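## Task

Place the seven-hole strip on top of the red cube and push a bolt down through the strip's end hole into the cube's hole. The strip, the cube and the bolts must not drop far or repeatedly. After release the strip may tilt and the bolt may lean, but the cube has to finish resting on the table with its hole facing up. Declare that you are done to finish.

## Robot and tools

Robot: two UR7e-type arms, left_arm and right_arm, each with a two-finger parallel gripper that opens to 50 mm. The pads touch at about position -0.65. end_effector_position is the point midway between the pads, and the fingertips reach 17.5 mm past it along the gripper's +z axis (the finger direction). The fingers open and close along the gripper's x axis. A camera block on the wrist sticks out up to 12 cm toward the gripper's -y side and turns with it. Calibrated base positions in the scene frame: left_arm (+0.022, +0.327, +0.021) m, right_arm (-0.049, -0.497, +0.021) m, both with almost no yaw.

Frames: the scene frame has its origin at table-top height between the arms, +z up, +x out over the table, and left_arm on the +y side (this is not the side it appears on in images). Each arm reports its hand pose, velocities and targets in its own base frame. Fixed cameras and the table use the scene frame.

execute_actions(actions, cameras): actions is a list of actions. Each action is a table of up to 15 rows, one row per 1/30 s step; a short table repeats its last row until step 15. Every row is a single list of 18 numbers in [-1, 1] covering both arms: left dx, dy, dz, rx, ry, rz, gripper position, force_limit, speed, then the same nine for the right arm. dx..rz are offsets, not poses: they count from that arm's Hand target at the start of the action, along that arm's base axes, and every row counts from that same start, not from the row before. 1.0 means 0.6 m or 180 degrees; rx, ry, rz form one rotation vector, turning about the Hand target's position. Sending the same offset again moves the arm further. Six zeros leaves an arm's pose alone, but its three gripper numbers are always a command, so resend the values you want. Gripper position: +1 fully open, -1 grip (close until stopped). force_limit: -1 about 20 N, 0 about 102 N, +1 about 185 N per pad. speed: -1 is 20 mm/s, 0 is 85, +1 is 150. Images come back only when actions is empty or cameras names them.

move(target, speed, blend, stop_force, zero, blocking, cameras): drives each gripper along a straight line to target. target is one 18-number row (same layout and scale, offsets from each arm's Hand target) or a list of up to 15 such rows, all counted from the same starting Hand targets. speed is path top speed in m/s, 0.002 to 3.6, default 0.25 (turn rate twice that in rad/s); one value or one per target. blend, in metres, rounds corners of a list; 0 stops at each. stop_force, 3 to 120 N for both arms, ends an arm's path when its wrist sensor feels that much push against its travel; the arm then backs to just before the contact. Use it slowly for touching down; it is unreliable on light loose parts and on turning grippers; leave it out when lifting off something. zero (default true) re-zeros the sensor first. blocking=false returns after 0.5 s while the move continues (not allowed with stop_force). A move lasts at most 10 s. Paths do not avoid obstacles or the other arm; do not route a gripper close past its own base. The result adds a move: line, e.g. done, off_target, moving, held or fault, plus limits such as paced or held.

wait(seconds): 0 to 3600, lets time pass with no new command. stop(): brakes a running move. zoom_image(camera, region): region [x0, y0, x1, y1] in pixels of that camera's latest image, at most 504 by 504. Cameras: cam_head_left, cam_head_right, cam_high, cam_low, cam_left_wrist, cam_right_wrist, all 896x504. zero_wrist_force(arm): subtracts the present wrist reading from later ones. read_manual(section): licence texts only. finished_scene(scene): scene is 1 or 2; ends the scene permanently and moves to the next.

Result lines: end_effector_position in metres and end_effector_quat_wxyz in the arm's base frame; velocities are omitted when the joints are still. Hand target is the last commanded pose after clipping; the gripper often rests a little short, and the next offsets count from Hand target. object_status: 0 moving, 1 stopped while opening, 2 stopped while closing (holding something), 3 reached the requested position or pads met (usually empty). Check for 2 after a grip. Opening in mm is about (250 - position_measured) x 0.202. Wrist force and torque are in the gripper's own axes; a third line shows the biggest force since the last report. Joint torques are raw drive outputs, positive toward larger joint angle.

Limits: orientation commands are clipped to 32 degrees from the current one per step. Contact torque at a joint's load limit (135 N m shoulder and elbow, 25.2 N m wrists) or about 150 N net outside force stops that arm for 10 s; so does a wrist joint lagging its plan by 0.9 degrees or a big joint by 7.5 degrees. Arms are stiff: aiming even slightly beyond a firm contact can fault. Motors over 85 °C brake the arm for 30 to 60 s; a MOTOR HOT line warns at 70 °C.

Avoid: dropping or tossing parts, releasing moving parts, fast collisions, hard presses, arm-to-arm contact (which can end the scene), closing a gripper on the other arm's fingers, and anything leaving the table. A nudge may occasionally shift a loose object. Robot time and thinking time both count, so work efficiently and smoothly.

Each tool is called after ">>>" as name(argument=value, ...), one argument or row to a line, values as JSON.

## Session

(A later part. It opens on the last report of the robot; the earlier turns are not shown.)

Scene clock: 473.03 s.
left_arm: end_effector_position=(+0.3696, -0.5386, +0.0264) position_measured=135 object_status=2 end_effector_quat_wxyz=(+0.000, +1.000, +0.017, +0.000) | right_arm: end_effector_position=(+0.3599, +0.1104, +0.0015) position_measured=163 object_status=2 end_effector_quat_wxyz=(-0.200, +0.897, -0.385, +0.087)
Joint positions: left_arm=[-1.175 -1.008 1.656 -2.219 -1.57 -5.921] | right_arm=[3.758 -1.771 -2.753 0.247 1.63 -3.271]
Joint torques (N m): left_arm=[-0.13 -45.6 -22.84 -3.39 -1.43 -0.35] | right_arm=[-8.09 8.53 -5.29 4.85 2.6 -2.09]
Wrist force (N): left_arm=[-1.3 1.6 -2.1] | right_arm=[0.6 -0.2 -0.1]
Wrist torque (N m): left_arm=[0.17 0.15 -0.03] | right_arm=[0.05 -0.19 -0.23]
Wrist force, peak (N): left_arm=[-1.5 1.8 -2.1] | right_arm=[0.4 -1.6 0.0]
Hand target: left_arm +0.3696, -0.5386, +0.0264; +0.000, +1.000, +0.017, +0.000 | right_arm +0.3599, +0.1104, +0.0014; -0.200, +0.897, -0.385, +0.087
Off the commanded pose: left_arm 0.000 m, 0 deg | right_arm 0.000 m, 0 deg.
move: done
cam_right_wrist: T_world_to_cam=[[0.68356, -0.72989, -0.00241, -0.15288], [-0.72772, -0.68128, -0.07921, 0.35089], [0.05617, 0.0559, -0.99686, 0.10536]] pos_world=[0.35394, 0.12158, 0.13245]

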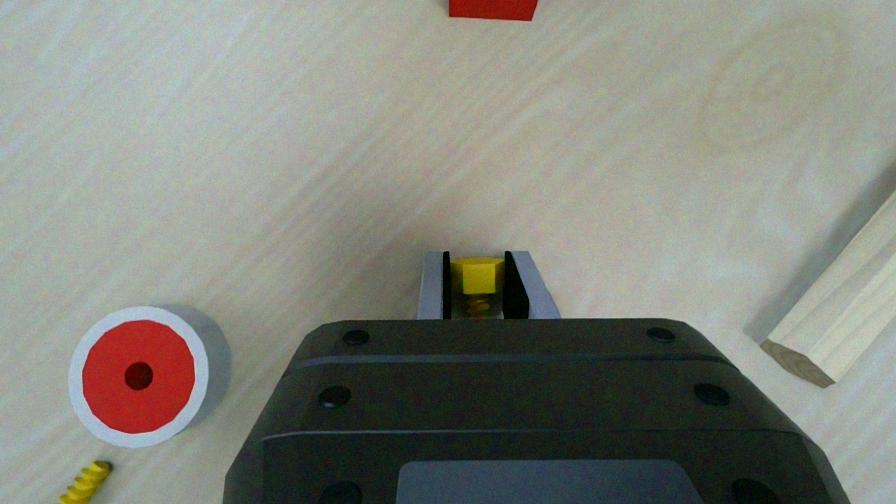

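>>> move(
  target=[
    [0,0,0,0,0,0,-1,-0.7,-0.5,0,0,0,0,0,0,1,-0.7,-0.5],
    [0,0,0,0,0,0,-1,-0.7,-0.5,0,0,0.035,0,0,0,1,-0.7,-0.5],
    [0,0,0,0,0,0,-1,-0.7,-0.5,0.0145,0.0138,0.05,-0.211,0.2223,0,1,-0.7,-0.5],
    [0,0,0,0,0,0,-1,-0.7,-0.5,0.0145,0.0138,0.0,-0.211,0.2223,0,1,-0.7,-0.5],
  ],
  speed=[0.1,0.06,0.2,0.06],
  cameras=["cam_right_wrist"],
)

Scene clock: 489.03 s.
left_arm: end_effector_position=(+0.3696, -0.5386, +0.0264) position_measured=135 object_status=2 end_effector_quat_wxyz=(+0.000, +1.000, +0.017, +0.000) | right_arm: end_effector_position=(+0.3659, +0.1162, +0.0291) position_measured=3 object_status=3 end_effector_quat_wxyz=(+0.102, +0.913, -0.392, -0.042) end_effector_velocity=(+0.000, +0.000, -0.001) end_effector_angular_velocity=(+0.001, -0.002, +0.000)
Joint positions: left_arm=[-1.175 -1.008 1.656 -2.219 -1.57 -5.921] | right_arm=[3.819 -1.675 -2.267 -0.99 1.55 -3.222]
Joint velocities: left_arm=[within noise] | right_arm=[0 -0.001 -0.002 0.005 0 0]
Joint torques (N m): left_arm=[0.98 -45.85 -23.04 -4.07 -1.51 -0.48] | right_arm=[-7.56 29.26 5.7 3.75 2.35 -1.92]
Wrist force (N): left_arm=[-1.3 1.6 -2.1] | right_arm=[-0.1 1.1 -1.9]
Wrist torque (N m): left_arm=[0.16 0.17 -0.03] | right_arm=[0.33 -0.08 -0.38]
Wrist force, peak (N): left_arm=[-1.5 1.8 -2.1] | right_arm=[-0.3 -0.2 -2.7]
Hand target: left_arm +0.3696, -0.5386, +0.0264; +0.000, +1.000, +0.017, +0.000 | right_arm +0.3660, +0.1162, +0.0291; +0.102, +0.913, -0.392, -0.042 (not the last commanded pose)
Off the commanded pose: left_arm 0.000 m, 0 deg | right_arm 0.028 m, 17 deg.
move: held (right_arm; a check stopped the path); path passed 2 of 4 targets; limits=held
pose unreachable (right arm): on one or more control steps of this call, first in action 0 (counted from 0), this arm could not follow its commanded pose, so it was not sent that pose on those steps. It may still have moved: this result reports where it is.
cause: moving toward the commanded pose would bring a part of the arm too close to another arm (a part of this arm just beyond joint 3 (elbow) and a part of the left arm just beyond its joint 3 (elbow), 22 mm apart when this arm was first held).
cam_right_wrist: T_world_to_cam=[[0.68401, -0.72947, 0.0035, -0.15309], [-0.61103, -0.57031, 0.54899, 0.28757], [-0.39848, -0.37765, -0.83582, 0.34421]] pos_world=[0.41759, 0.18232, 0.13036]

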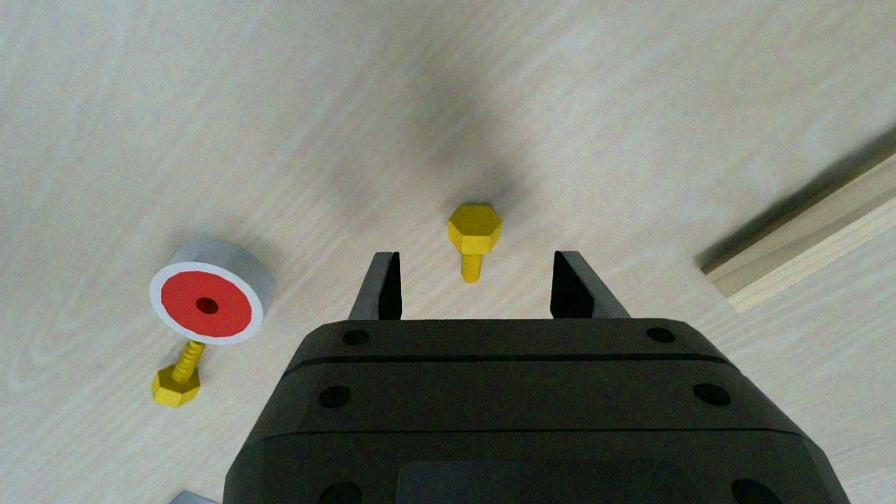

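>>> move(
  target=[
    [0,0,0.1,0,0,0,-1,-0.7,-0.5,0,0,0,0,0,0,1,-0.7,-0.5],
    [0,0.25,0.2,0,0,0,-1,-0.7,-0.5,0,0,0.02,0,0,0,1,-0.7,-0.5],
    [0,0.25,0.2,0,0,0,-1,-0.7,-0.5,0.0043,0.0041,0.02,-0.0661,0.0697,0,1,-0.7,-0.5],
    [0,0.25,0.2,0,0,0,-1,-0.7,-0.5,0.0043,0.0041,-0.0462,-0.0661,0.0697,0,1,-0.7,-0.5],
  ],
  speed=[0.08,0.2,0.2,0.06],
  cameras=["cam_right_wrist"],
)

Scene clock: 504.17 s.
left_arm: end_effector_position=(+0.3696, -0.3886, +0.1464) position_measured=135 object_status=2 end_effector_quat_wxyz=(+0.000, +1.000, +0.017, +0.000) | right_arm: end_effector_position=(+0.3685, +0.1187, +0.0015) position_measured=3 object_status=3 end_effector_quat_wxyz=(+0.238, +0.888, -0.381, -0.101)
Joint positions: left_arm=[-1.062 -1.407 1.874 -2.038 -1.57 -5.808] | right_arm=[3.832 -1.899 -2.071 -1.263 1.533 -3.202]
Joint torques (N m): left_arm=[11.25 -38.42 -14.65 -1.11 -1.79 1.88] | right_arm=[-2.44 23.73 3.85 2.89 -0.52 -1.14]
Wrist force (N): left_arm=[-1.4 1.4 -0.4] | right_arm=[-0.5 1.5 -2.1]
Wrist torque (N m): left_arm=[0.25 0.21 -0.27] | right_arm=[0.34 0.03 -0.49]
Wrist force, peak (N): left_arm=[-1.3 2.9 -0.3] | right_arm=[-0.7 2.1 -2.6]
Hand target: left_arm +0.3696, -0.3886, +0.1464; +0.000, +1.000, +0.017, +0.000 | right_arm +0.3685, +0.1186, +0.0013; +0.238, +0.888, -0.381, -0.101
Off the commanded pose: left_arm 0.000 m, 0 deg | right_arm 0.000 m, 0 deg.
move: done
cam_right_wrist: T_world_to_cam=[[0.68494, -0.72858, 0.00511, -0.15343], [-0.46547, -0.43217, 0.77238, 0.23541], [-0.56053, -0.53142, -0.63514, 0.40086]] pos_world=[0.43936, 0.20297, 0.07356]

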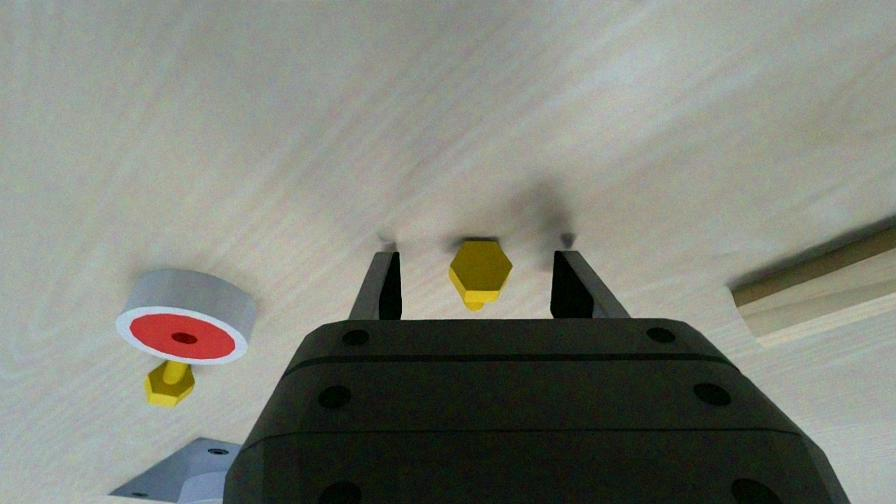

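>>> move(
  target=[
    [0,0,0,0,0,0,-1,-0.7,-0.5,0,0,0,0,0,0,-1,-0.7,-1],
    [0,0,0,0,0,0,-1,-0.7,-0.5,0,0,0.2,0,0,0,-1,-0.7,-1],
    [0,0,0,0,0,0,-1,-0.7,-0.5,-0.03,0,0.2,0.344,-0.3625,0,-1,-0.7,-1],
    [0,-0.25,0,0,0,0,-1,-0.7,-0.5,-0.03,0,0.2,0.344,-0.3625,0,-1,-0.7,-1],
    [0,-0.25,-0.2,0,0,0,-1,-0.7,-0.5,0.02,0.03,0.16,0.344,-0.3625,0,-1,-0.7,-1],
  ],
  speed=[0.1,0.12,0.25,0.2,0.06],
  cameras=["cam_right_wrist","cam_head_right"],
)

Scene clock: 514.17 s.
left_arm: end_effector_position=(+0.3696, -0.3886, +0.1464) position_measured=135 object_status=2 end_effector_quat_wxyz=(+0.000, +1.000, +0.017, +0.000) | right_arm: end_effector_position=(+0.3524, +0.1170, +0.1208) position_measured=163 object_status=2 end_effector_quat_wxyz=(-0.295, +0.870, -0.374, +0.129)
Joint positions: left_arm=[-1.062 -1.407 1.874 -2.038 -1.57 -5.808] | right_arm=[3.777 -1.243 -2.766 -0.05 1.641 -3.24]
Joint torques (N m): left_arm=[11.49 -39.05 -15.76 -1.26 -1.82 1.74] | right_arm=[8.11 11.37 33.17 2.21 -2.1 1.02]
Wrist force (N): left_arm=[-1.4 1.5 -0.6] | right_arm=[1.0 -0.9 0.6]
Wrist torque (N m): left_arm=[0.27 0.21 -0.27] | right_arm=[-0.14 -0.24 -0.24]
Wrist force, peak (N): left_arm=[-1.6 1.6 -0.7] | right_arm=[1.3 -5.0 -2.2]
Hand target: left_arm +0.3696, -0.3886, +0.1464; +0.000, +1.000, +0.017, +0.000 (not the last commanded pose) | right_arm +0.3523, +0.1169, +0.1208; -0.295, +0.870, -0.374, +0.129 (not the last commanded pose)
Off the commanded pose: left_arm 0.192 m, 0 deg | right_arm 0.042 m, 22 deg.
move: held (right_arm; a check stopped the path), off_target (left_arm); path passed 2 of 5 targets; limits=held
pose unreachable (right arm): on one or more control steps of this call, first in action 0 (counted from 0), this arm could not follow its commanded pose, so it was not sent that pose on those steps. It may still have moved: this result reports where it is.
cause: moving toward the commanded pose would bring two parts of the arm too close to each other (joints 3 (elbow) and 4 (wrist 1) lie between them).
cam_right_wrist: T_world_to_cam=[[0.6829, -0.73051, -0.00103, -0.14251], [-0.69906, -0.6531, -0.29116, 0.37159], [0.21202, 0.19956, -0.95667, 0.14788]] pos_world=[0.32573, 0.10906, 0.24952]
Images, in order (width x height): cam_head_right 896x504, cam_right_wrist 896x504.

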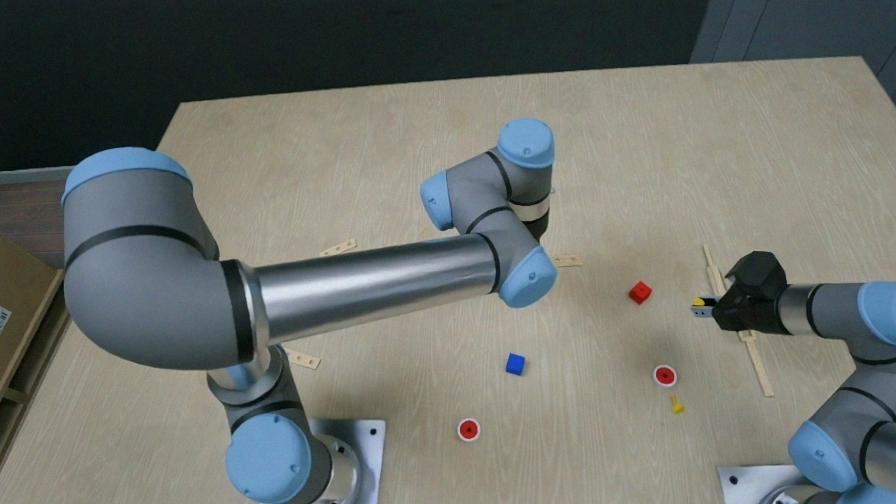

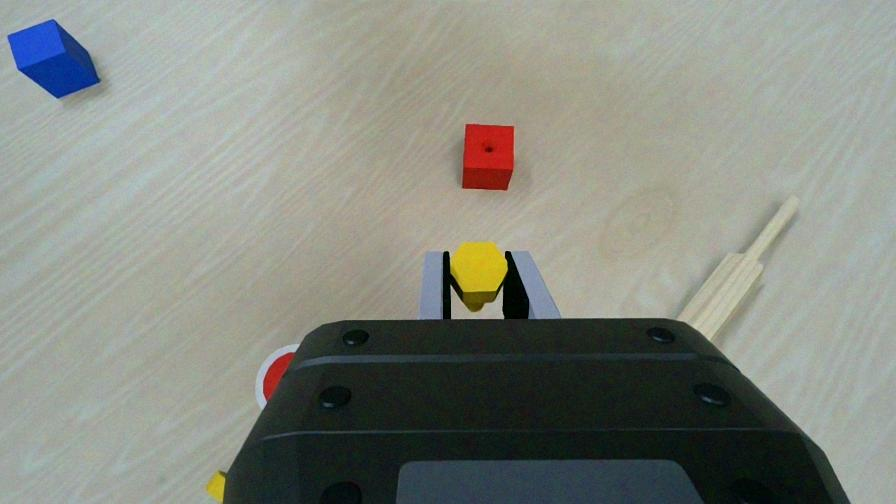

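>>> move(
  target=[
    [0,0,0,0,0,0,-1,-0.7,-0.5,0.09,0.04,0.03,0,0,0,-1,-0.7,-1],
    [0,-0.25,0,0,0,0,-1,-0.7,-0.5,0.09,0.04,0.03,0.086,-0.0906,0,-1,-0.7,-1],
    [0,-0.25,-0.2,0,0,0,-1,-0.7,-0.5,0.09,0.04,0.03,0.086,-0.0906,0,-1,-0.7,-1],
    [0,-0.25,-0.2,0,0,0,-1,-0.7,-0.5,0.14,0.0932,-0.08,0.086,-0.0906,0,-1,-0.7,-1],
  ],
  speed=[0.15,0.15,0.08,0.08],
  cameras=["cam_right_wrist","cam_high"],
)

>>> move(
  target=[0,0,0,0,0,0,-1,-0.7,-0.5,0,0,-0.065,0,0,0,-1,-0.7,-1],
  speed=0.006,
  stop_force=5,
  cameras=["cam_high"],
)

Scene clock: 525.83 s.
left_arm: end_effector_position=(+0.3696, -0.5386, +0.0264) position_measured=135 object_status=2 end_effector_quat_wxyz=(+0.000, +1.000, +0.017, +0.000) | right_arm: end_effector_position=(+0.4363, +0.1728, +0.0729) position_measured=163 object_status=2 end_effector_quat_wxyz=(-0.459, +0.795, -0.343, +0.199)
Joint positions: left_arm=[-1.175 -1.008 1.656 -2.219 -1.57 -5.921] | right_arm=[3.721 -2.213 -2.669 1.211 1.721 -3.232]
Joint torques (N m): left_arm=[9.58 -33.77 -12.23 -4.82 1.89 0.61] | right_arm=[7.51 19.11 12.94 4.72 -2.03 1.5]
Wrist force (N): left_arm=[-1.1 1.2 -2.0] | right_arm=[1.3 -1.7 2.2]
Wrist torque (N m): left_arm=[0.18 0.16 -0.05] | right_arm=[-0.49 -0.24 -0.20]
Wrist force, peak (N): left_arm=[-1.4 1.2 -2.2] | right_arm=[1.6 -1.8 2.3]
Hand target: left_arm +0.3696, -0.5386, +0.0264; +0.000, +1.000, +0.017, +0.000 | right_arm +0.4363, +0.1729, +0.0728; -0.459, +0.795, -0.343, +0.199
Off the commanded pose: left_arm 0.000 m, 0 deg | right_arm 0.000 m, 0 deg.
move: done
cam_right_wrist: T_world_to_cam=[[0.68362, -0.72982, -0.00388, -0.15929], [-0.56577, -0.52658, -0.63452, 0.39777], [0.46105, 0.43597, -0.7729, -0.08983]] pos_world=[0.37535, 0.13237, 0.18235]
Images, in order (width x height): cam_high 896x504, cam_right_wrist 896x504.

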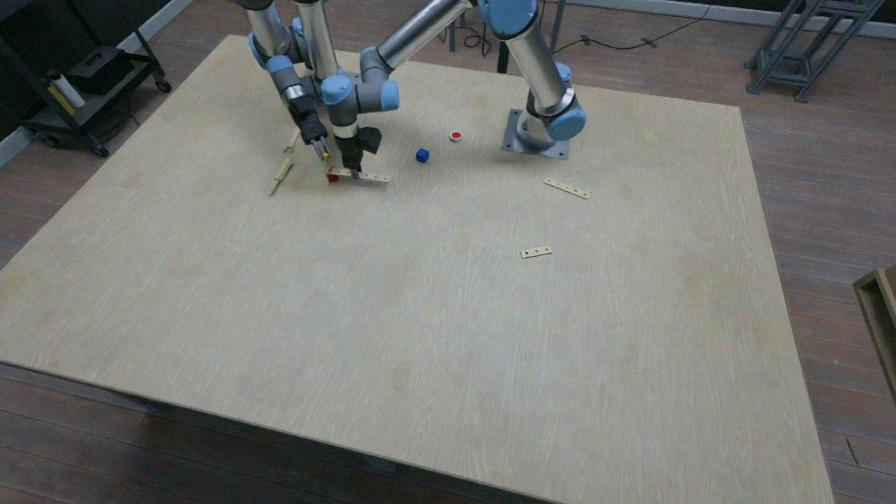

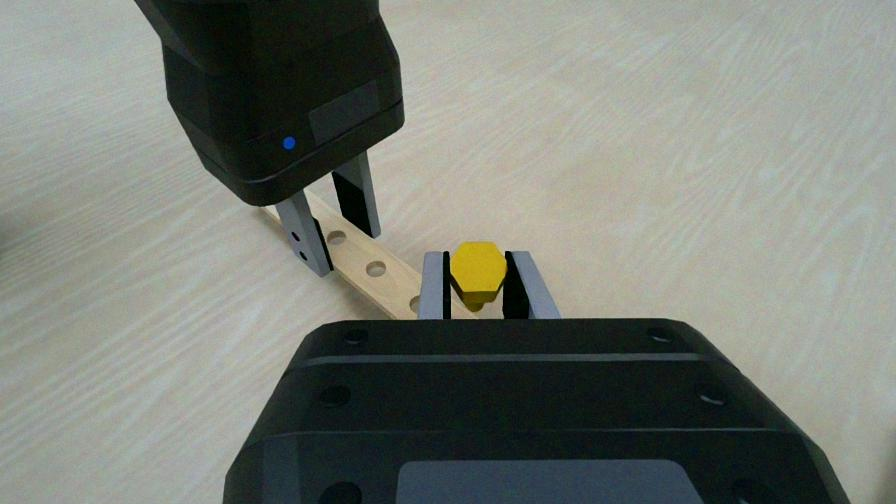

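Scene clock: 533.60 s.
left_arm: end_effector_position=(+0.3696, -0.5386, +0.0264) position_measured=135 object_status=2 end_effector_quat_wxyz=(+0.000, +1.000, +0.017, +0.000) | right_arm: end_effector_position=(+0.4363, +0.1729, +0.0346) position_measured=163 object_status=2 end_effector_quat_wxyz=(-0.459, +0.795, -0.343, +0.199)
Joint positions: left_arm=[-1.175 -1.008 1.656 -2.219 -1.57 -5.921] | right_arm=[3.721 -2.4 -2.637 1.366 1.721 -3.232]
Joint torques (N m): left_arm=[9.66 -34.01 -11.93 -4.04 1.92 0.54] | right_arm=[5.97 34.42 -18.05 1.89 0.07 -0.42]
Wrist force (N): left_arm=[-1.2 1.3 -2.1] | right_arm=[2.1 -3.8 1.3]
Wrist torque (N m): left_arm=[0.18 0.15 -0.03] | right_arm=[-0.44 -0.18 -0.22]
Wrist force, peak (N): left_arm=[-1.4 1.4 -2.2] | right_arm=[3.0 -8.2 -2.0]
Hand target: left_arm +0.3696, -0.5386, +0.0264; +0.000, +1.000, +0.017, +0.000 | right_arm +0.4363, +0.1729, +0.0346; -0.459, +0.795, -0.343, +0.199 (not the last commanded pose)
Off the commanded pose: left_arm 0.000 m, 0 deg | right_arm 0.001 m, 0 deg.
move: contact (right_arm)

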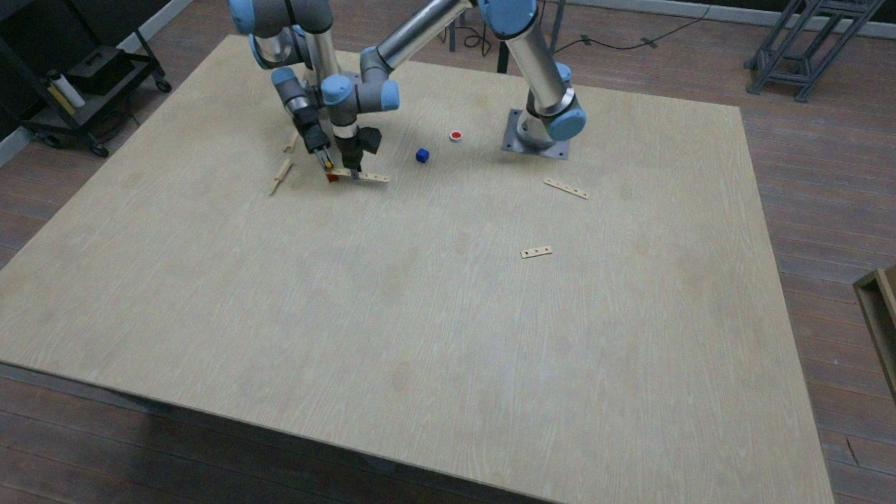

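>>> move(
  target=[
    [0,0,0,0,0,0,-1,-0.7,-0.5,0,0,0,0,0,0,1,-0.7,-1],
    [0,0,0,0,0,0,-1,-0.7,-0.5,-0.0418,-0.0397,0.0333,0,0,0,1,-0.7,-1],
    [0,0,0,0,0,0,-1,-0.7,-0.5,-0.07,-0.067,0.104,0,0,0,1,-0.7,-1],
    [0,0,0,0,0,0,-1,-0.7,-0.5,-0.0605,-0.0582,0.104,-0.1338,0.141,0,1,-0.7,-1],
  ],
  speed=[0.05,0.03,0.12,0.2],
  cameras=["cam_right_wrist"],
)

>>> zoom_image(
  camera="cam_right_wrist",
  region=[380, 90, 560, 270],
)

Scene clock: 547.53 s.
left_arm: end_effector_position=(+0.3696, -0.5386, +0.0264) position_measured=135 object_status=2 end_effector_quat_wxyz=(+0.000, +1.000, +0.017, +0.000) | right_arm: end_effector_position=(+0.4000, +0.1379, +0.0970) position_measured=3 object_status=3 end_effector_quat_wxyz=(-0.199, +0.897, -0.386, +0.088)
Joint positions: left_arm=[-1.175 -1.008 1.656 -2.219 -1.57 -5.921] | right_arm=[3.759 -1.448 -2.543 -0.287 1.626 -3.271]
Joint torques (N m): left_arm=[9.13 -34.08 -13.41 -1.62 1.93 0.47] | right_arm=[7.65 5.42 35.45 2.24 -2.11 1.42]
Wrist force (N): left_arm=[-1.3 1.1 -2.1] | right_arm=[0.5 -0.4 0.1]
Wrist torque (N m): left_arm=[0.14 0.19 -0.04] | right_arm=[0.02 -0.19 -0.33]
Wrist force, peak (N): left_arm=[-1.4 1.6 -2.2] | right_arm=[2.4 -4.3 1.3]
Hand target: left_arm +0.3696, -0.5386, +0.0264; +0.000, +1.000, +0.017, +0.000 | right_arm +0.4000, +0.1380, +0.0970; -0.198, +0.897, -0.386, +0.088
Off the commanded pose: left_arm 0.000 m, 0 deg | right_arm 0.000 m, 0 deg.
move: done
cam_right_wrist: T_world_to_cam=[[0.68288, -0.73053, 0.00056, -0.15986], [-0.72832, -0.68087, -0.07719, 0.4065], [0.05677, 0.05231, -0.99702, 0.19707]] pos_world=[0.39404, 0.14968, 0.22795]

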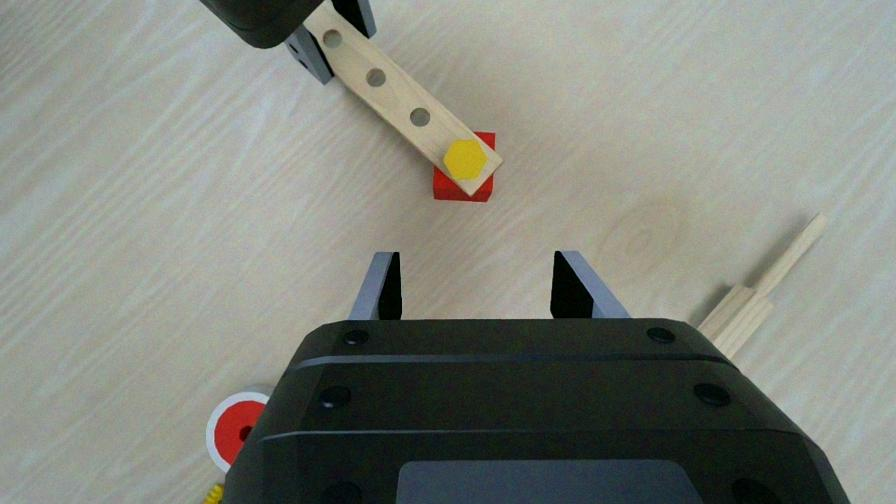

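Scaled by 2.800 from the camera's image (finer frame: 1280x720).

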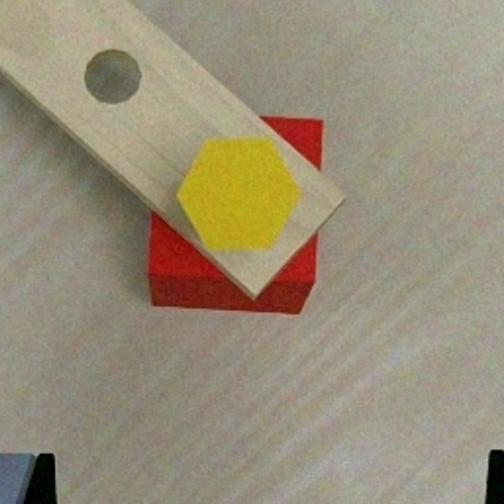

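>>> move(
  target=[
    [0,0,0,0,0,0,-1,-0.7,-0.5,0,0,0,0,0,0,-1,-0.7,0],
    [0,0,0,0,0,0,-1,-0.7,-0.5,0,0,0,0.1338,-0.141,0,-1,-0.7,0],
    [0,0,0,0,0,0,-1,-0.7,-0.5,0.0662,0.063,-0.0533,0.1338,-0.141,0,-1,-0.7,0],
  ],
  speed=[0.1,0.2,0.1],
)

>>> move(
  target=[0,0,0,0,0,0,-1,-0.7,-0.5,0,0,-0.045,0,0,0,-1,-0.7,0],
  speed=0.006,
  stop_force=6,
  cameras=["cam_right_wrist"],
)

Scene clock: 560.83 s.
left_arm: end_effector_position=(+0.3696, -0.5386, +0.0264) position_measured=135 object_status=2 end_effector_quat_wxyz=(+0.000, +1.000, +0.017, +0.000) | right_arm: end_effector_position=(+0.4396, +0.1756, +0.0651) position_measured=251 object_status=3 end_effector_quat_wxyz=(-0.459, +0.795, -0.343, +0.199) end_effector_velocity=(+0.002, +0.001, -0.001) end_effector_angular_velocity=(+0.001, -0.003, +0.000)
Joint positions: left_arm=[-1.175 -1.008 1.656 -2.219 -1.57 -5.921] | right_arm=[3.723 -2.249 -2.654 1.232 1.72 -3.231]
Joint velocities: left_arm=[within noise] | right_arm=[0.001 -0.004 0.006 0.001 0 0]
Joint torques (N m): left_arm=[9.09 -33.77 -12.66 -1.72 1.82 0.42] | right_arm=[8.96 20.01 14.4 2.06 -2.2 1.58]
Wrist force (N): left_arm=[-1.2 1.1 -2.1] | right_arm=[1.5 -1.7 2.2]
Wrist torque (N m): left_arm=[0.14 0.16 -0.04] | right_arm=[-0.47 -0.27 -0.20]
Wrist force, peak (N): left_arm=[-1.5 1.3 -2.3] | right_arm=[1.5 -1.7 2.6]
Hand target: left_arm +0.3696, -0.5386, +0.0264; +0.000, +1.000, +0.017, +0.000 | right_arm +0.4398, +0.1758, +0.0650; -0.459, +0.795, -0.343, +0.199
Off the commanded pose: left_arm 0.000 m, 0 deg | right_arm 0.000 m, 0 deg.
move: done

Scene clock: 563.67 s.
left_arm: end_effector_position=(+0.3696, -0.5386, +0.0264) position_measured=135 object_status=2 end_effector_quat_wxyz=(+0.000, +1.000, +0.017, +0.000) | right_arm: end_effector_position=(+0.4398, +0.1758, +0.0561) position_measured=251 object_status=3 end_effector_quat_wxyz=(-0.459, +0.795, -0.343, +0.199)
Joint positions: left_arm=[-1.175 -1.008 1.656 -2.219 -1.57 -5.921] | right_arm=[3.724 -2.292 -2.647 1.269 1.72 -3.231]
Joint torques (N m): left_arm=[9.09 -33.75 -12.48 -1.73 1.76 0.53] | right_arm=[6.64 32.74 -17 0.81 -1.44 0.69]
Wrist force (N): left_arm=[-1.5 1.2 -2.1] | right_arm=[2.4 -6.2 -0.8]
Wrist torque (N m): left_arm=[0.15 0.20 -0.04] | right_arm=[-0.51 -0.20 -0.25]
Wrist force, peak (N): left_arm=[-1.4 1.3 -2.3] | right_arm=[3.4 -10.7 -3.8]
Hand target: left_arm +0.3696, -0.5386, +0.0264; +0.000, +1.000, +0.017, +0.000 | right_arm +0.4398, +0.1758, +0.0561; -0.459, +0.795, -0.343, +0.199 (not the last commanded pose)
Off the commanded pose: left_arm 0.000 m, 0 deg | right_arm 0.018 m, 0 deg.
move: contact (right_arm)
cam_right_wrist: T_world_to_cam=[[0.68367, -0.72979, -0.00384, -0.15958], [-0.56564, -0.52656, -0.63465, 0.39064], [0.46114, 0.43606, -0.77279, -0.1058]] pos_world=[0.37885, 0.13537, 0.16555]

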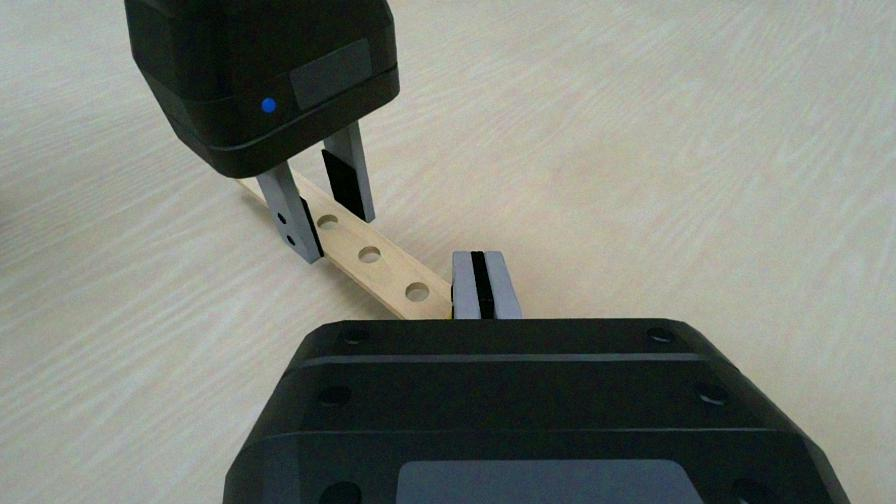

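>>> move(
  target=[0,0,0,0,0,0,-1,-0.7,-0.5,0,0,-0.028,0,0,0,-1,-0.7,0],
  speed=0.005,
  stop_force=18,
)

>>> move(
  target=[
    [0,0,0,0,0,0,-1,-0.7,-0.5,-0.005,-0.005,0.08,0,0,0,-1,-0.7,0],
    [0,0,0,0,0,0,-1,-0.7,-0.5,-0.0662,-0.063,0.08,-0.1338,0.141,0,-1,-0.7,0],
  ],
  speed=[0.05,0.15],
  cameras=["cam_right_wrist"],
)

>>> zoom_image(
  camera="cam_right_wrist",
  region=[380, 90, 560, 270],
)

Scene clock: 568.13 s.
left_arm: end_effector_position=(+0.3696, -0.5386, +0.0264) position_measured=135 object_status=2 end_effector_quat_wxyz=(+0.000, +1.000, +0.017, +0.000) | right_arm: end_effector_position=(+0.4397, +0.1757, +0.0556) position_measured=251 object_status=3 end_effector_quat_wxyz=(-0.459, +0.795, -0.343, +0.199)
Joint positions: left_arm=[-1.175 -1.008 1.656 -2.219 -1.57 -5.921] | right_arm=[3.724 -2.295 -2.647 1.271 1.72 -3.231]
Joint torques (N m): left_arm=[9.37 -33.92 -13.28 -1.8 1.78 0.41] | right_arm=[5.47 24.55 -18.85 -3 -0.79 0.44]
Wrist force (N): left_arm=[-1.2 1.4 -2.1] | right_arm=[5.5 -20.5 -10.5]
Wrist torque (N m): left_arm=[0.18 0.17 -0.04] | right_arm=[-0.55 -0.06 -0.33]
Wrist force, peak (N): left_arm=[-1.2 1.4 -2.3] | right_arm=[6.3 -24.8 -13.6]
Hand target: left_arm +0.3696, -0.5386, +0.0264; +0.000, +1.000, +0.017, +0.000 | right_arm +0.4397, +0.1757, +0.0556; -0.459, +0.795, -0.343, +0.199 (not the last commanded pose)
Off the commanded pose: left_arm 0.000 m, 0 deg | right_arm 0.016 m, 0 deg.
move: contact (right_arm)

Scene clock: 572.33 s.
left_arm: end_effector_position=(+0.3696, -0.5386, +0.0264) position_measured=135 object_status=2 end_effector_quat_wxyz=(+0.000, +1.000, +0.017, +0.000) | right_arm: end_effector_position=(+0.4000, +0.1379, +0.1036) position_measured=251 object_status=3 end_effector_quat_wxyz=(-0.198, +0.897, -0.386, +0.088)
Joint positions: left_arm=[-1.175 -1.008 1.656 -2.219 -1.57 -5.921] | right_arm=[3.759 -1.427 -2.535 -0.316 1.626 -3.271]
Joint torques (N m): left_arm=[9.61 -34.04 -13.38 -1.79 1.81 0.52] | right_arm=[8.23 19.05 35.37 2.59 -2.31 1.45]
Wrist force (N): left_arm=[-1.1 1.4 -1.9] | right_arm=[0.3 -1.2 -0.3]
Wrist torque (N m): left_arm=[0.16 0.17 -0.05] | right_arm=[-0.11 -0.16 -0.24]
Wrist force, peak (N): left_arm=[-1.3 1.6 -2.2] | right_arm=[5.6 -20.8 -10.7]
Hand target: left_arm +0.3696, -0.5386, +0.0264; +0.000, +1.000, +0.017, +0.000 | right_arm +0.4000, +0.1379, +0.1036; -0.198, +0.897, -0.386, +0.088
Off the commanded pose: left_arm 0.000 m, 0 deg | right_arm 0.000 m, 0 deg.
move: done
cam_right_wrist: T_world_to_cam=[[0.68288, -0.73053, 0.00056, -0.15987], [-0.72833, -0.68088, -0.07705, 0.40684], [0.05667, 0.05221, -0.99703, 0.20372]] pos_world=[0.39394, 0.14958, 0.23455]

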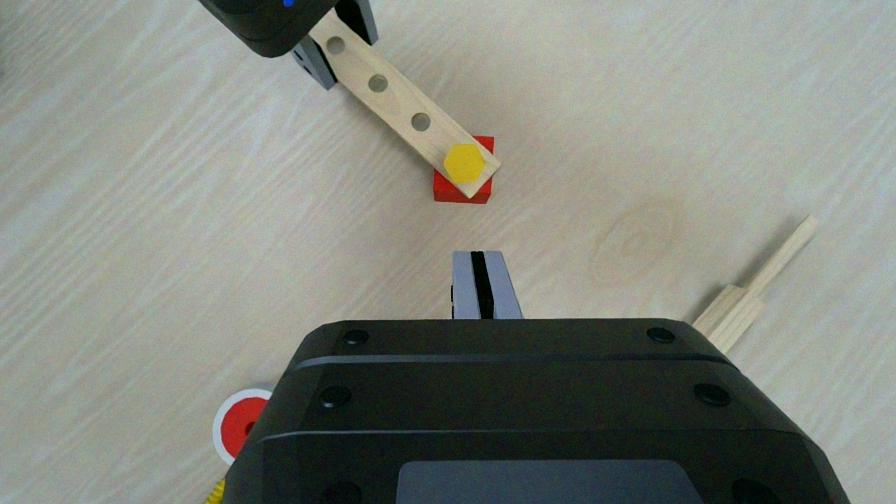

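Scaled by 2.800 from the camera's image (finer frame: 1280x720).

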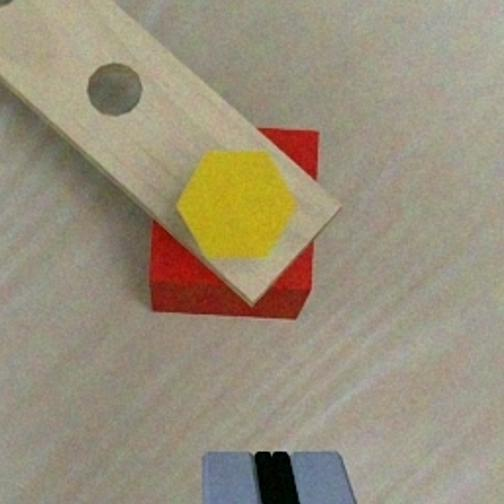

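>>> move(
  target=[
    [0,0,0,0,0,0,0,-0.7,-1,0,0,0,0,0,0,-1,-0.7,0],
    [0,0,0.15,0,0,0,0,-0.7,-1,0,0,0,0,0,0,-1,-0.7,0],
  ],
  speed=[0.02,0.04],
  cameras=["cam_right_wrist","cam_high"],
)

>>> zoom_image(
  camera="cam_right_wrist",
  region=[320, 0, 560, 240],
)

>>> zoom_image(
  camera="cam_high",
  region=[290, 130, 410, 210],
)

Scene clock: 579.63 s.
left_arm: end_effector_position=(+0.3696, -0.5386, +0.1163) position_measured=135 object_status=2 end_effector_quat_wxyz=(+0.000, +1.000, +0.017, +0.000) | right_arm: end_effector_position=(+0.4000, +0.1379, +0.1036) position_measured=251 object_status=3 end_effector_quat_wxyz=(-0.198, +0.897, -0.386, +0.088)
Joint positions: left_arm=[-1.175 -1.118 1.565 -2.018 -1.57 -5.921] | right_arm=[3.759 -1.427 -2.534 -0.317 1.626 -3.271]
Joint torques (N m): left_arm=[7.94 -51.22 -31.5 -1.19 1.69 -0.07] | right_arm=[8.85 19.46 33.65 2.24 -2.24 1.4]
Wrist force (N): left_arm=[-1.2 1.5 -0.8] | right_arm=[0.2 -1.2 -0.2]
Wrist torque (N m): left_arm=[0.28 0.19 -0.05] | right_arm=[-0.10 -0.14 -0.24]
Wrist force, peak (N): left_arm=[-1.2 1.6 -2.2] | right_arm=[0.7 -1.4 0.2]
Hand target: left_arm +0.3696, -0.5386, +0.1164; +0.000, +1.000, +0.017, +0.000 | right_arm +0.4000, +0.1379, +0.1036; -0.198, +0.897, -0.386, +0.088
Off the commanded pose: left_arm 0.000 m, 0 deg | right_arm 0.000 m, 0 deg.
move: done
cam_right_wrist: T_world_to_cam=[[0.68288, -0.73053, 0.00057, -0.15994], [-0.72835, -0.68089, -0.07677, 0.40685], [0.05647, 0.05201, -0.99705, 0.20382]] pos_world=[0.39404, 0.14958, 0.23455]
Images, in order (width x height): cam_high 896x504, cam_right_wrist 896x504.

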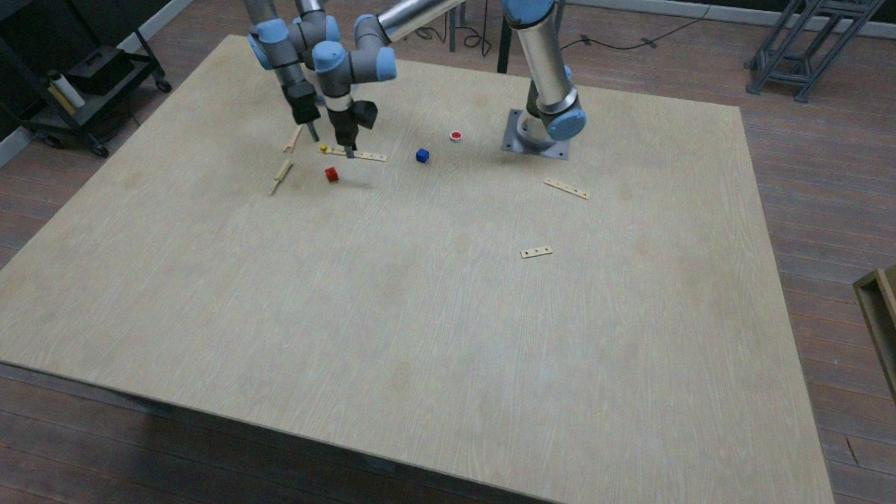

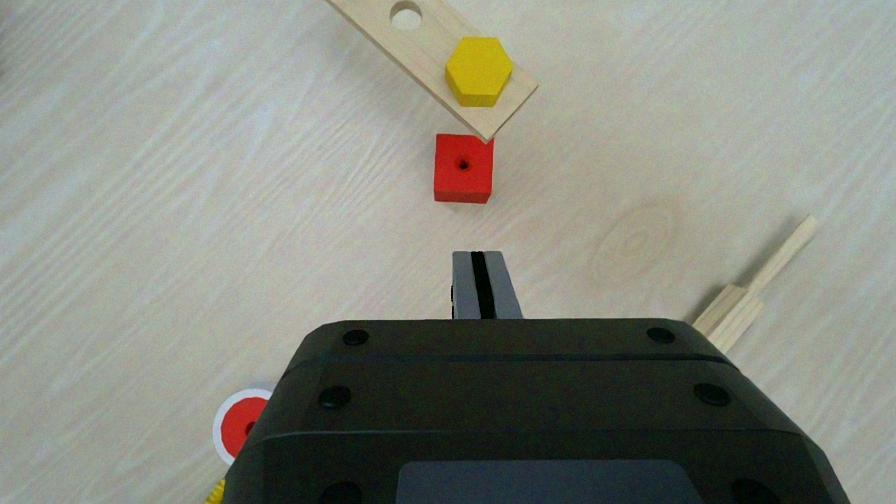

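Scaled by 2.100 from the camera's image (finer frame: 1280x720).

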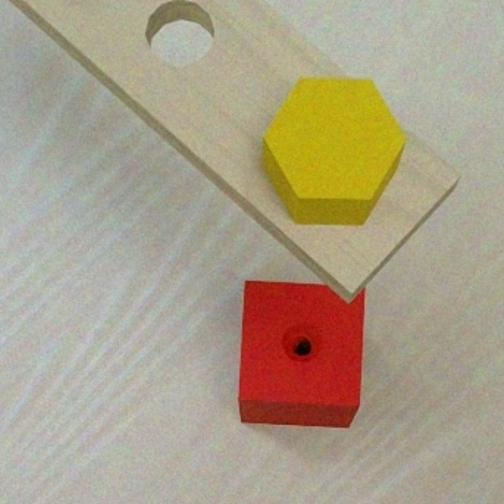

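Scaled by 4.200 from the camera's image (finer frame: 1280x720).

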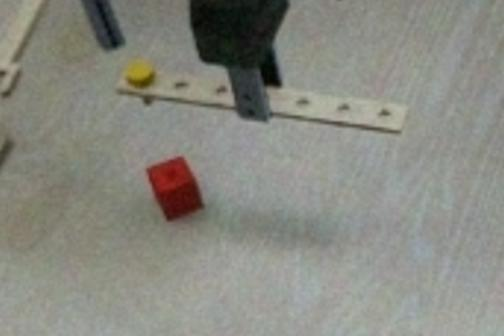

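>>> move(
  target=[
    [0,0,-0.112,0,0,0,0,-0.7,-1,0,0,0,0,0,0,-1,-0.7,0],
    [0,0,-0.15,0,0,0,0,-0.7,-1,0,0,0,0,0,0,-1,-0.7,0],
  ],
  speed=[0.06,0.01],
  stop_force=5,
  cameras=["cam_right_wrist"],
)

>>> zoom_image(
  camera="cam_right_wrist",
  region=[380, 90, 560, 270],
)

Scene clock: 588.83 s.
left_arm: end_effector_position=(+0.3696, -0.5386, +0.0264) position_measured=135 object_status=2 end_effector_quat_wxyz=(+0.000, +1.000, +0.017, +0.000) | right_arm: end_effector_position=(+0.4000, +0.1379, +0.1036) position_measured=251 object_status=3 end_effector_quat_wxyz=(-0.198, +0.897, -0.386, +0.088)
Joint positions: left_arm=[-1.175 -1.008 1.656 -2.219 -1.57 -5.921] | right_arm=[3.759 -1.427 -2.534 -0.317 1.626 -3.271]
Joint torques (N m): left_arm=[9.61 -33.72 -12.06 -4.96 1.93 0.61] | right_arm=[7.23 18.87 34.78 2.12 -2.14 1.32]
Wrist force (N): left_arm=[-1.2 1.1 -2.0] | right_arm=[0.6 -1.1 0.1]
Wrist torque (N m): left_arm=[0.16 0.19 -0.05] | right_arm=[-0.08 -0.21 -0.24]
Wrist force, peak (N): left_arm=[-1.3 1.7 -2.1] | right_arm=[0.8 -1.4 0.1]
Hand target: left_arm +0.3696, -0.5386, +0.0264; +0.000, +1.000, +0.017, +0.000 | right_arm +0.4000, +0.1379, +0.1036; -0.198, +0.897, -0.386, +0.088
Off the commanded pose: left_arm 0.000 m, 0 deg | right_arm 0.000 m, 0 deg.
move: done
cam_right_wrist: T_world_to_cam=[[0.68288, -0.73053, 0.00057, -0.15994], [-0.72835, -0.68089, -0.07677, 0.40685], [0.05647, 0.05201, -0.99705, 0.20382]] pos_world=[0.39404, 0.14958, 0.23455]

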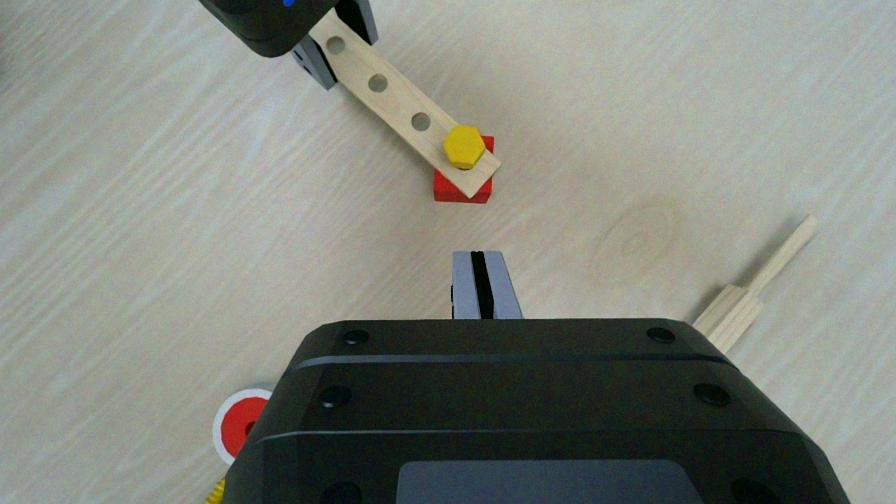

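Scaled by 2.800 from the camera's image (finer frame: 1280x720).

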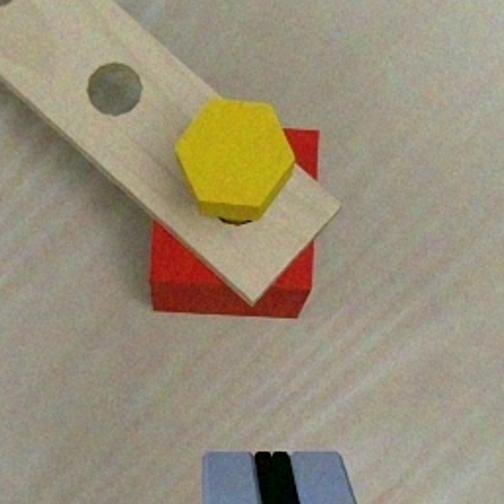

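>>> move(
  target=[0,0.0025,-0.0175,-0.048,0,0,0,-0.7,-1,0,0,0,0,0,0,-1,-0.7,0],
  speed=0.02,
  cameras=["cam_right_wrist"],
)

>>> zoom_image(
  camera="cam_right_wrist",
  region=[380, 90, 560, 270],
)

Scene clock: 601.70 s.
left_arm: end_effector_position=(+0.3696, -0.5371, +0.0160) position_measured=135 object_status=2 end_effector_quat_wxyz=(+0.075, +0.997, +0.017, -0.001) | right_arm: end_effector_position=(+0.4000, +0.1379, +0.1036) position_measured=251 object_status=3 end_effector_quat_wxyz=(-0.198, +0.897, -0.386, +0.088)
Joint positions: left_arm=[-1.149 -1.026 1.777 -2.46 -1.632 -5.9] | right_arm=[3.759 -1.427 -2.534 -0.317 1.626 -3.271]
Joint torques (N m): left_arm=[10.77 -50.51 -11.69 -5.27 -2.08 1.75] | right_arm=[6.89 17.42 35.8 2.28 -1.83 1.24]
Wrist force (N): left_arm=[-1.4 1.8 -2.1] | right_arm=[0.4 -1.0 -0.2]
Wrist torque (N m): left_arm=[0.22 0.23 -0.39] | right_arm=[-0.07 -0.17 -0.24]
Wrist force, peak (N): left_arm=[-1.2 1.5 -2.8] | right_arm=[0.4 -1.5 0.0]
Hand target: left_arm +0.3696, -0.5371, +0.0159; +0.076, +0.997, +0.017, -0.001 | right_arm +0.4000, +0.1379, +0.1036; -0.198, +0.897, -0.386, +0.088
Off the commanded pose: left_arm 0.000 m, 0 deg | right_arm 0.000 m, 0 deg.
move: done
cam_right_wrist: T_world_to_cam=[[0.68288, -0.73053, 0.00057, -0.15994], [-0.72835, -0.68089, -0.07677, 0.40685], [0.05647, 0.05201, -0.99705, 0.20382]] pos_world=[0.39404, 0.14958, 0.23455]

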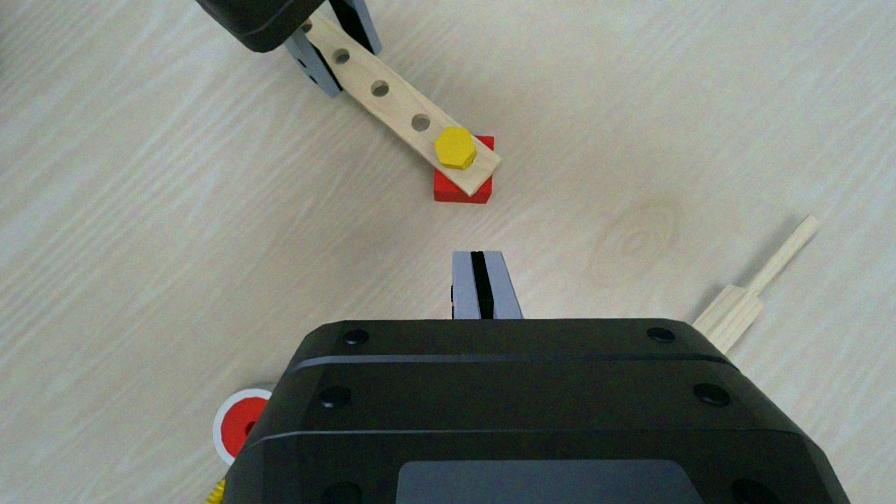

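Scaled by 2.800 from the camera's image (finer frame: 1280x720).

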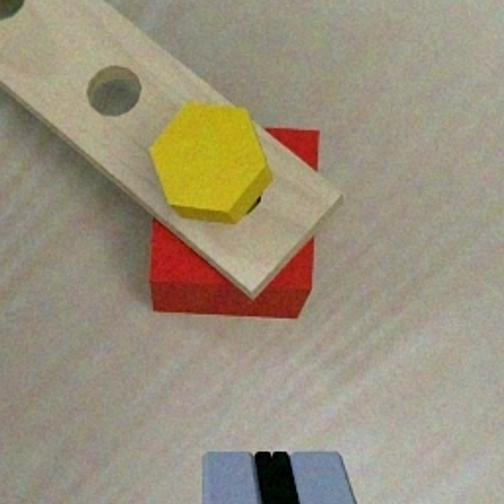

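>>> move(
  target=[
    [0,0,0,0,0,0,1,-0.7,-1,0,0,0,0,0,0,-1,-0.7,0],
    [0,0,0.15,0,0,0,1,-0.7,-1,0,0,0,0,0,0,-1,-0.7,0],
  ],
  speed=[0.02,0.05],
  cameras=["cam_right_wrist","cam_high"],
)

>>> zoom_image(
  camera="cam_right_wrist",
  region=[380, 90, 560, 270],
)

>>> zoom_image(
  camera="cam_high",
  region=[290, 130, 410, 210],
)

Scene clock: 610.27 s.
left_arm: end_effector_position=(+0.3696, -0.5371, +0.1058) position_measured=3 object_status=3 end_effector_quat_wxyz=(+0.076, +0.997, +0.017, -0.001) | right_arm: end_effector_position=(+0.4000, +0.1379, +0.1036) position_measured=251 object_status=3 end_effector_quat_wxyz=(-0.198, +0.897, -0.386, +0.088)
Joint positions: left_arm=[-1.149 -1.156 1.701 -2.254 -1.632 -5.9] | right_arm=[3.759 -1.427 -2.534 -0.317 1.626 -3.271]
Joint torques (N m): left_arm=[7.74 -48.84 -29.81 -1.44 -1.04 1] | right_arm=[8.39 18.07 34.55 2.43 -1.69 1.14]
Wrist force (N): left_arm=[-1.3 1.9 -0.7] | right_arm=[0.3 -0.9 -0.2]
Wrist torque (N m): left_arm=[0.36 0.26 -0.41] | right_arm=[-0.06 -0.16 -0.23]
Wrist force, peak (N): left_arm=[-1.4 2.3 -2.3] | right_arm=[0.6 -1.5 0.0]
Hand target: left_arm +0.3696, -0.5371, +0.1059; +0.076, +0.997, +0.017, -0.001 | right_arm +0.4000, +0.1379, +0.1036; -0.198, +0.897, -0.386, +0.088
Off the commanded pose: left_arm 0.000 m, 0 deg | right_arm 0.000 m, 0 deg.
move: done
cam_right_wrist: T_world_to_cam=[[0.68288, -0.73053, 0.00057, -0.15994], [-0.72835, -0.68089, -0.07677, 0.40685], [0.05647, 0.05201, -0.99705, 0.20382]] pos_world=[0.39404, 0.14958, 0.23455]
Images, in order (width x height): cam_high 896x504, cam_right_wrist 896x504.

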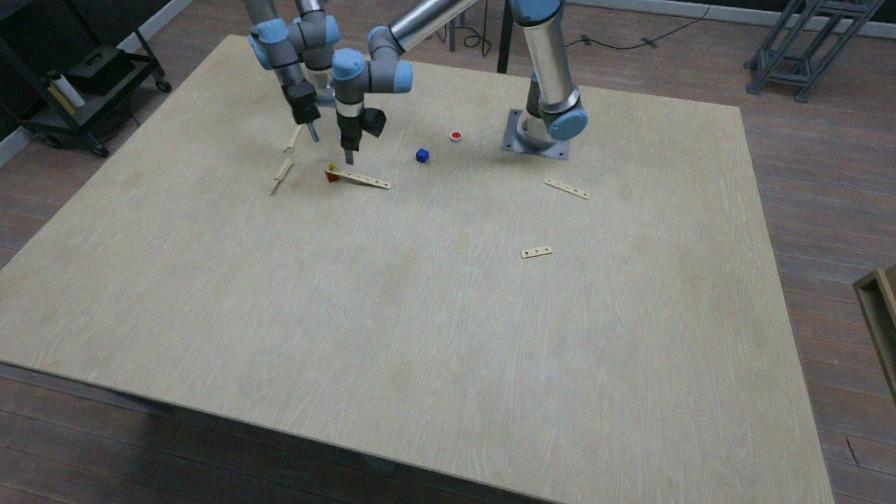

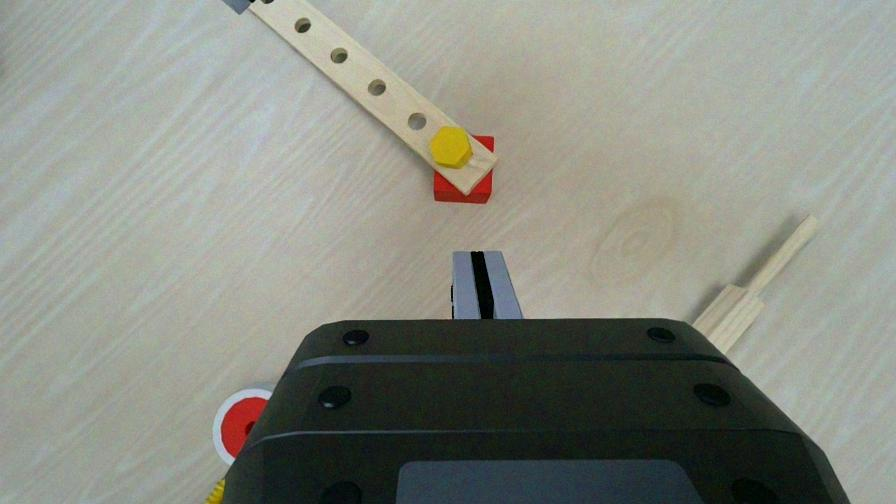

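Scaled by 2.800 from the camera's image (finer frame: 1280x720).

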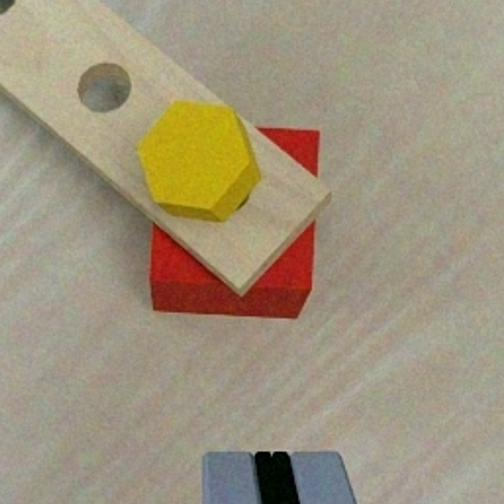

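Scaled by 4.200 from the camera's image (finer frame: 1280x720).

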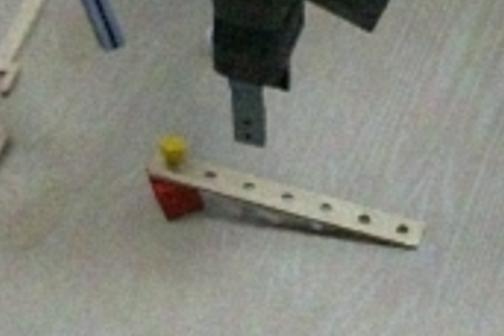

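>>> finished_scene(
  scene=1,
)

The scene is finished: the task was done.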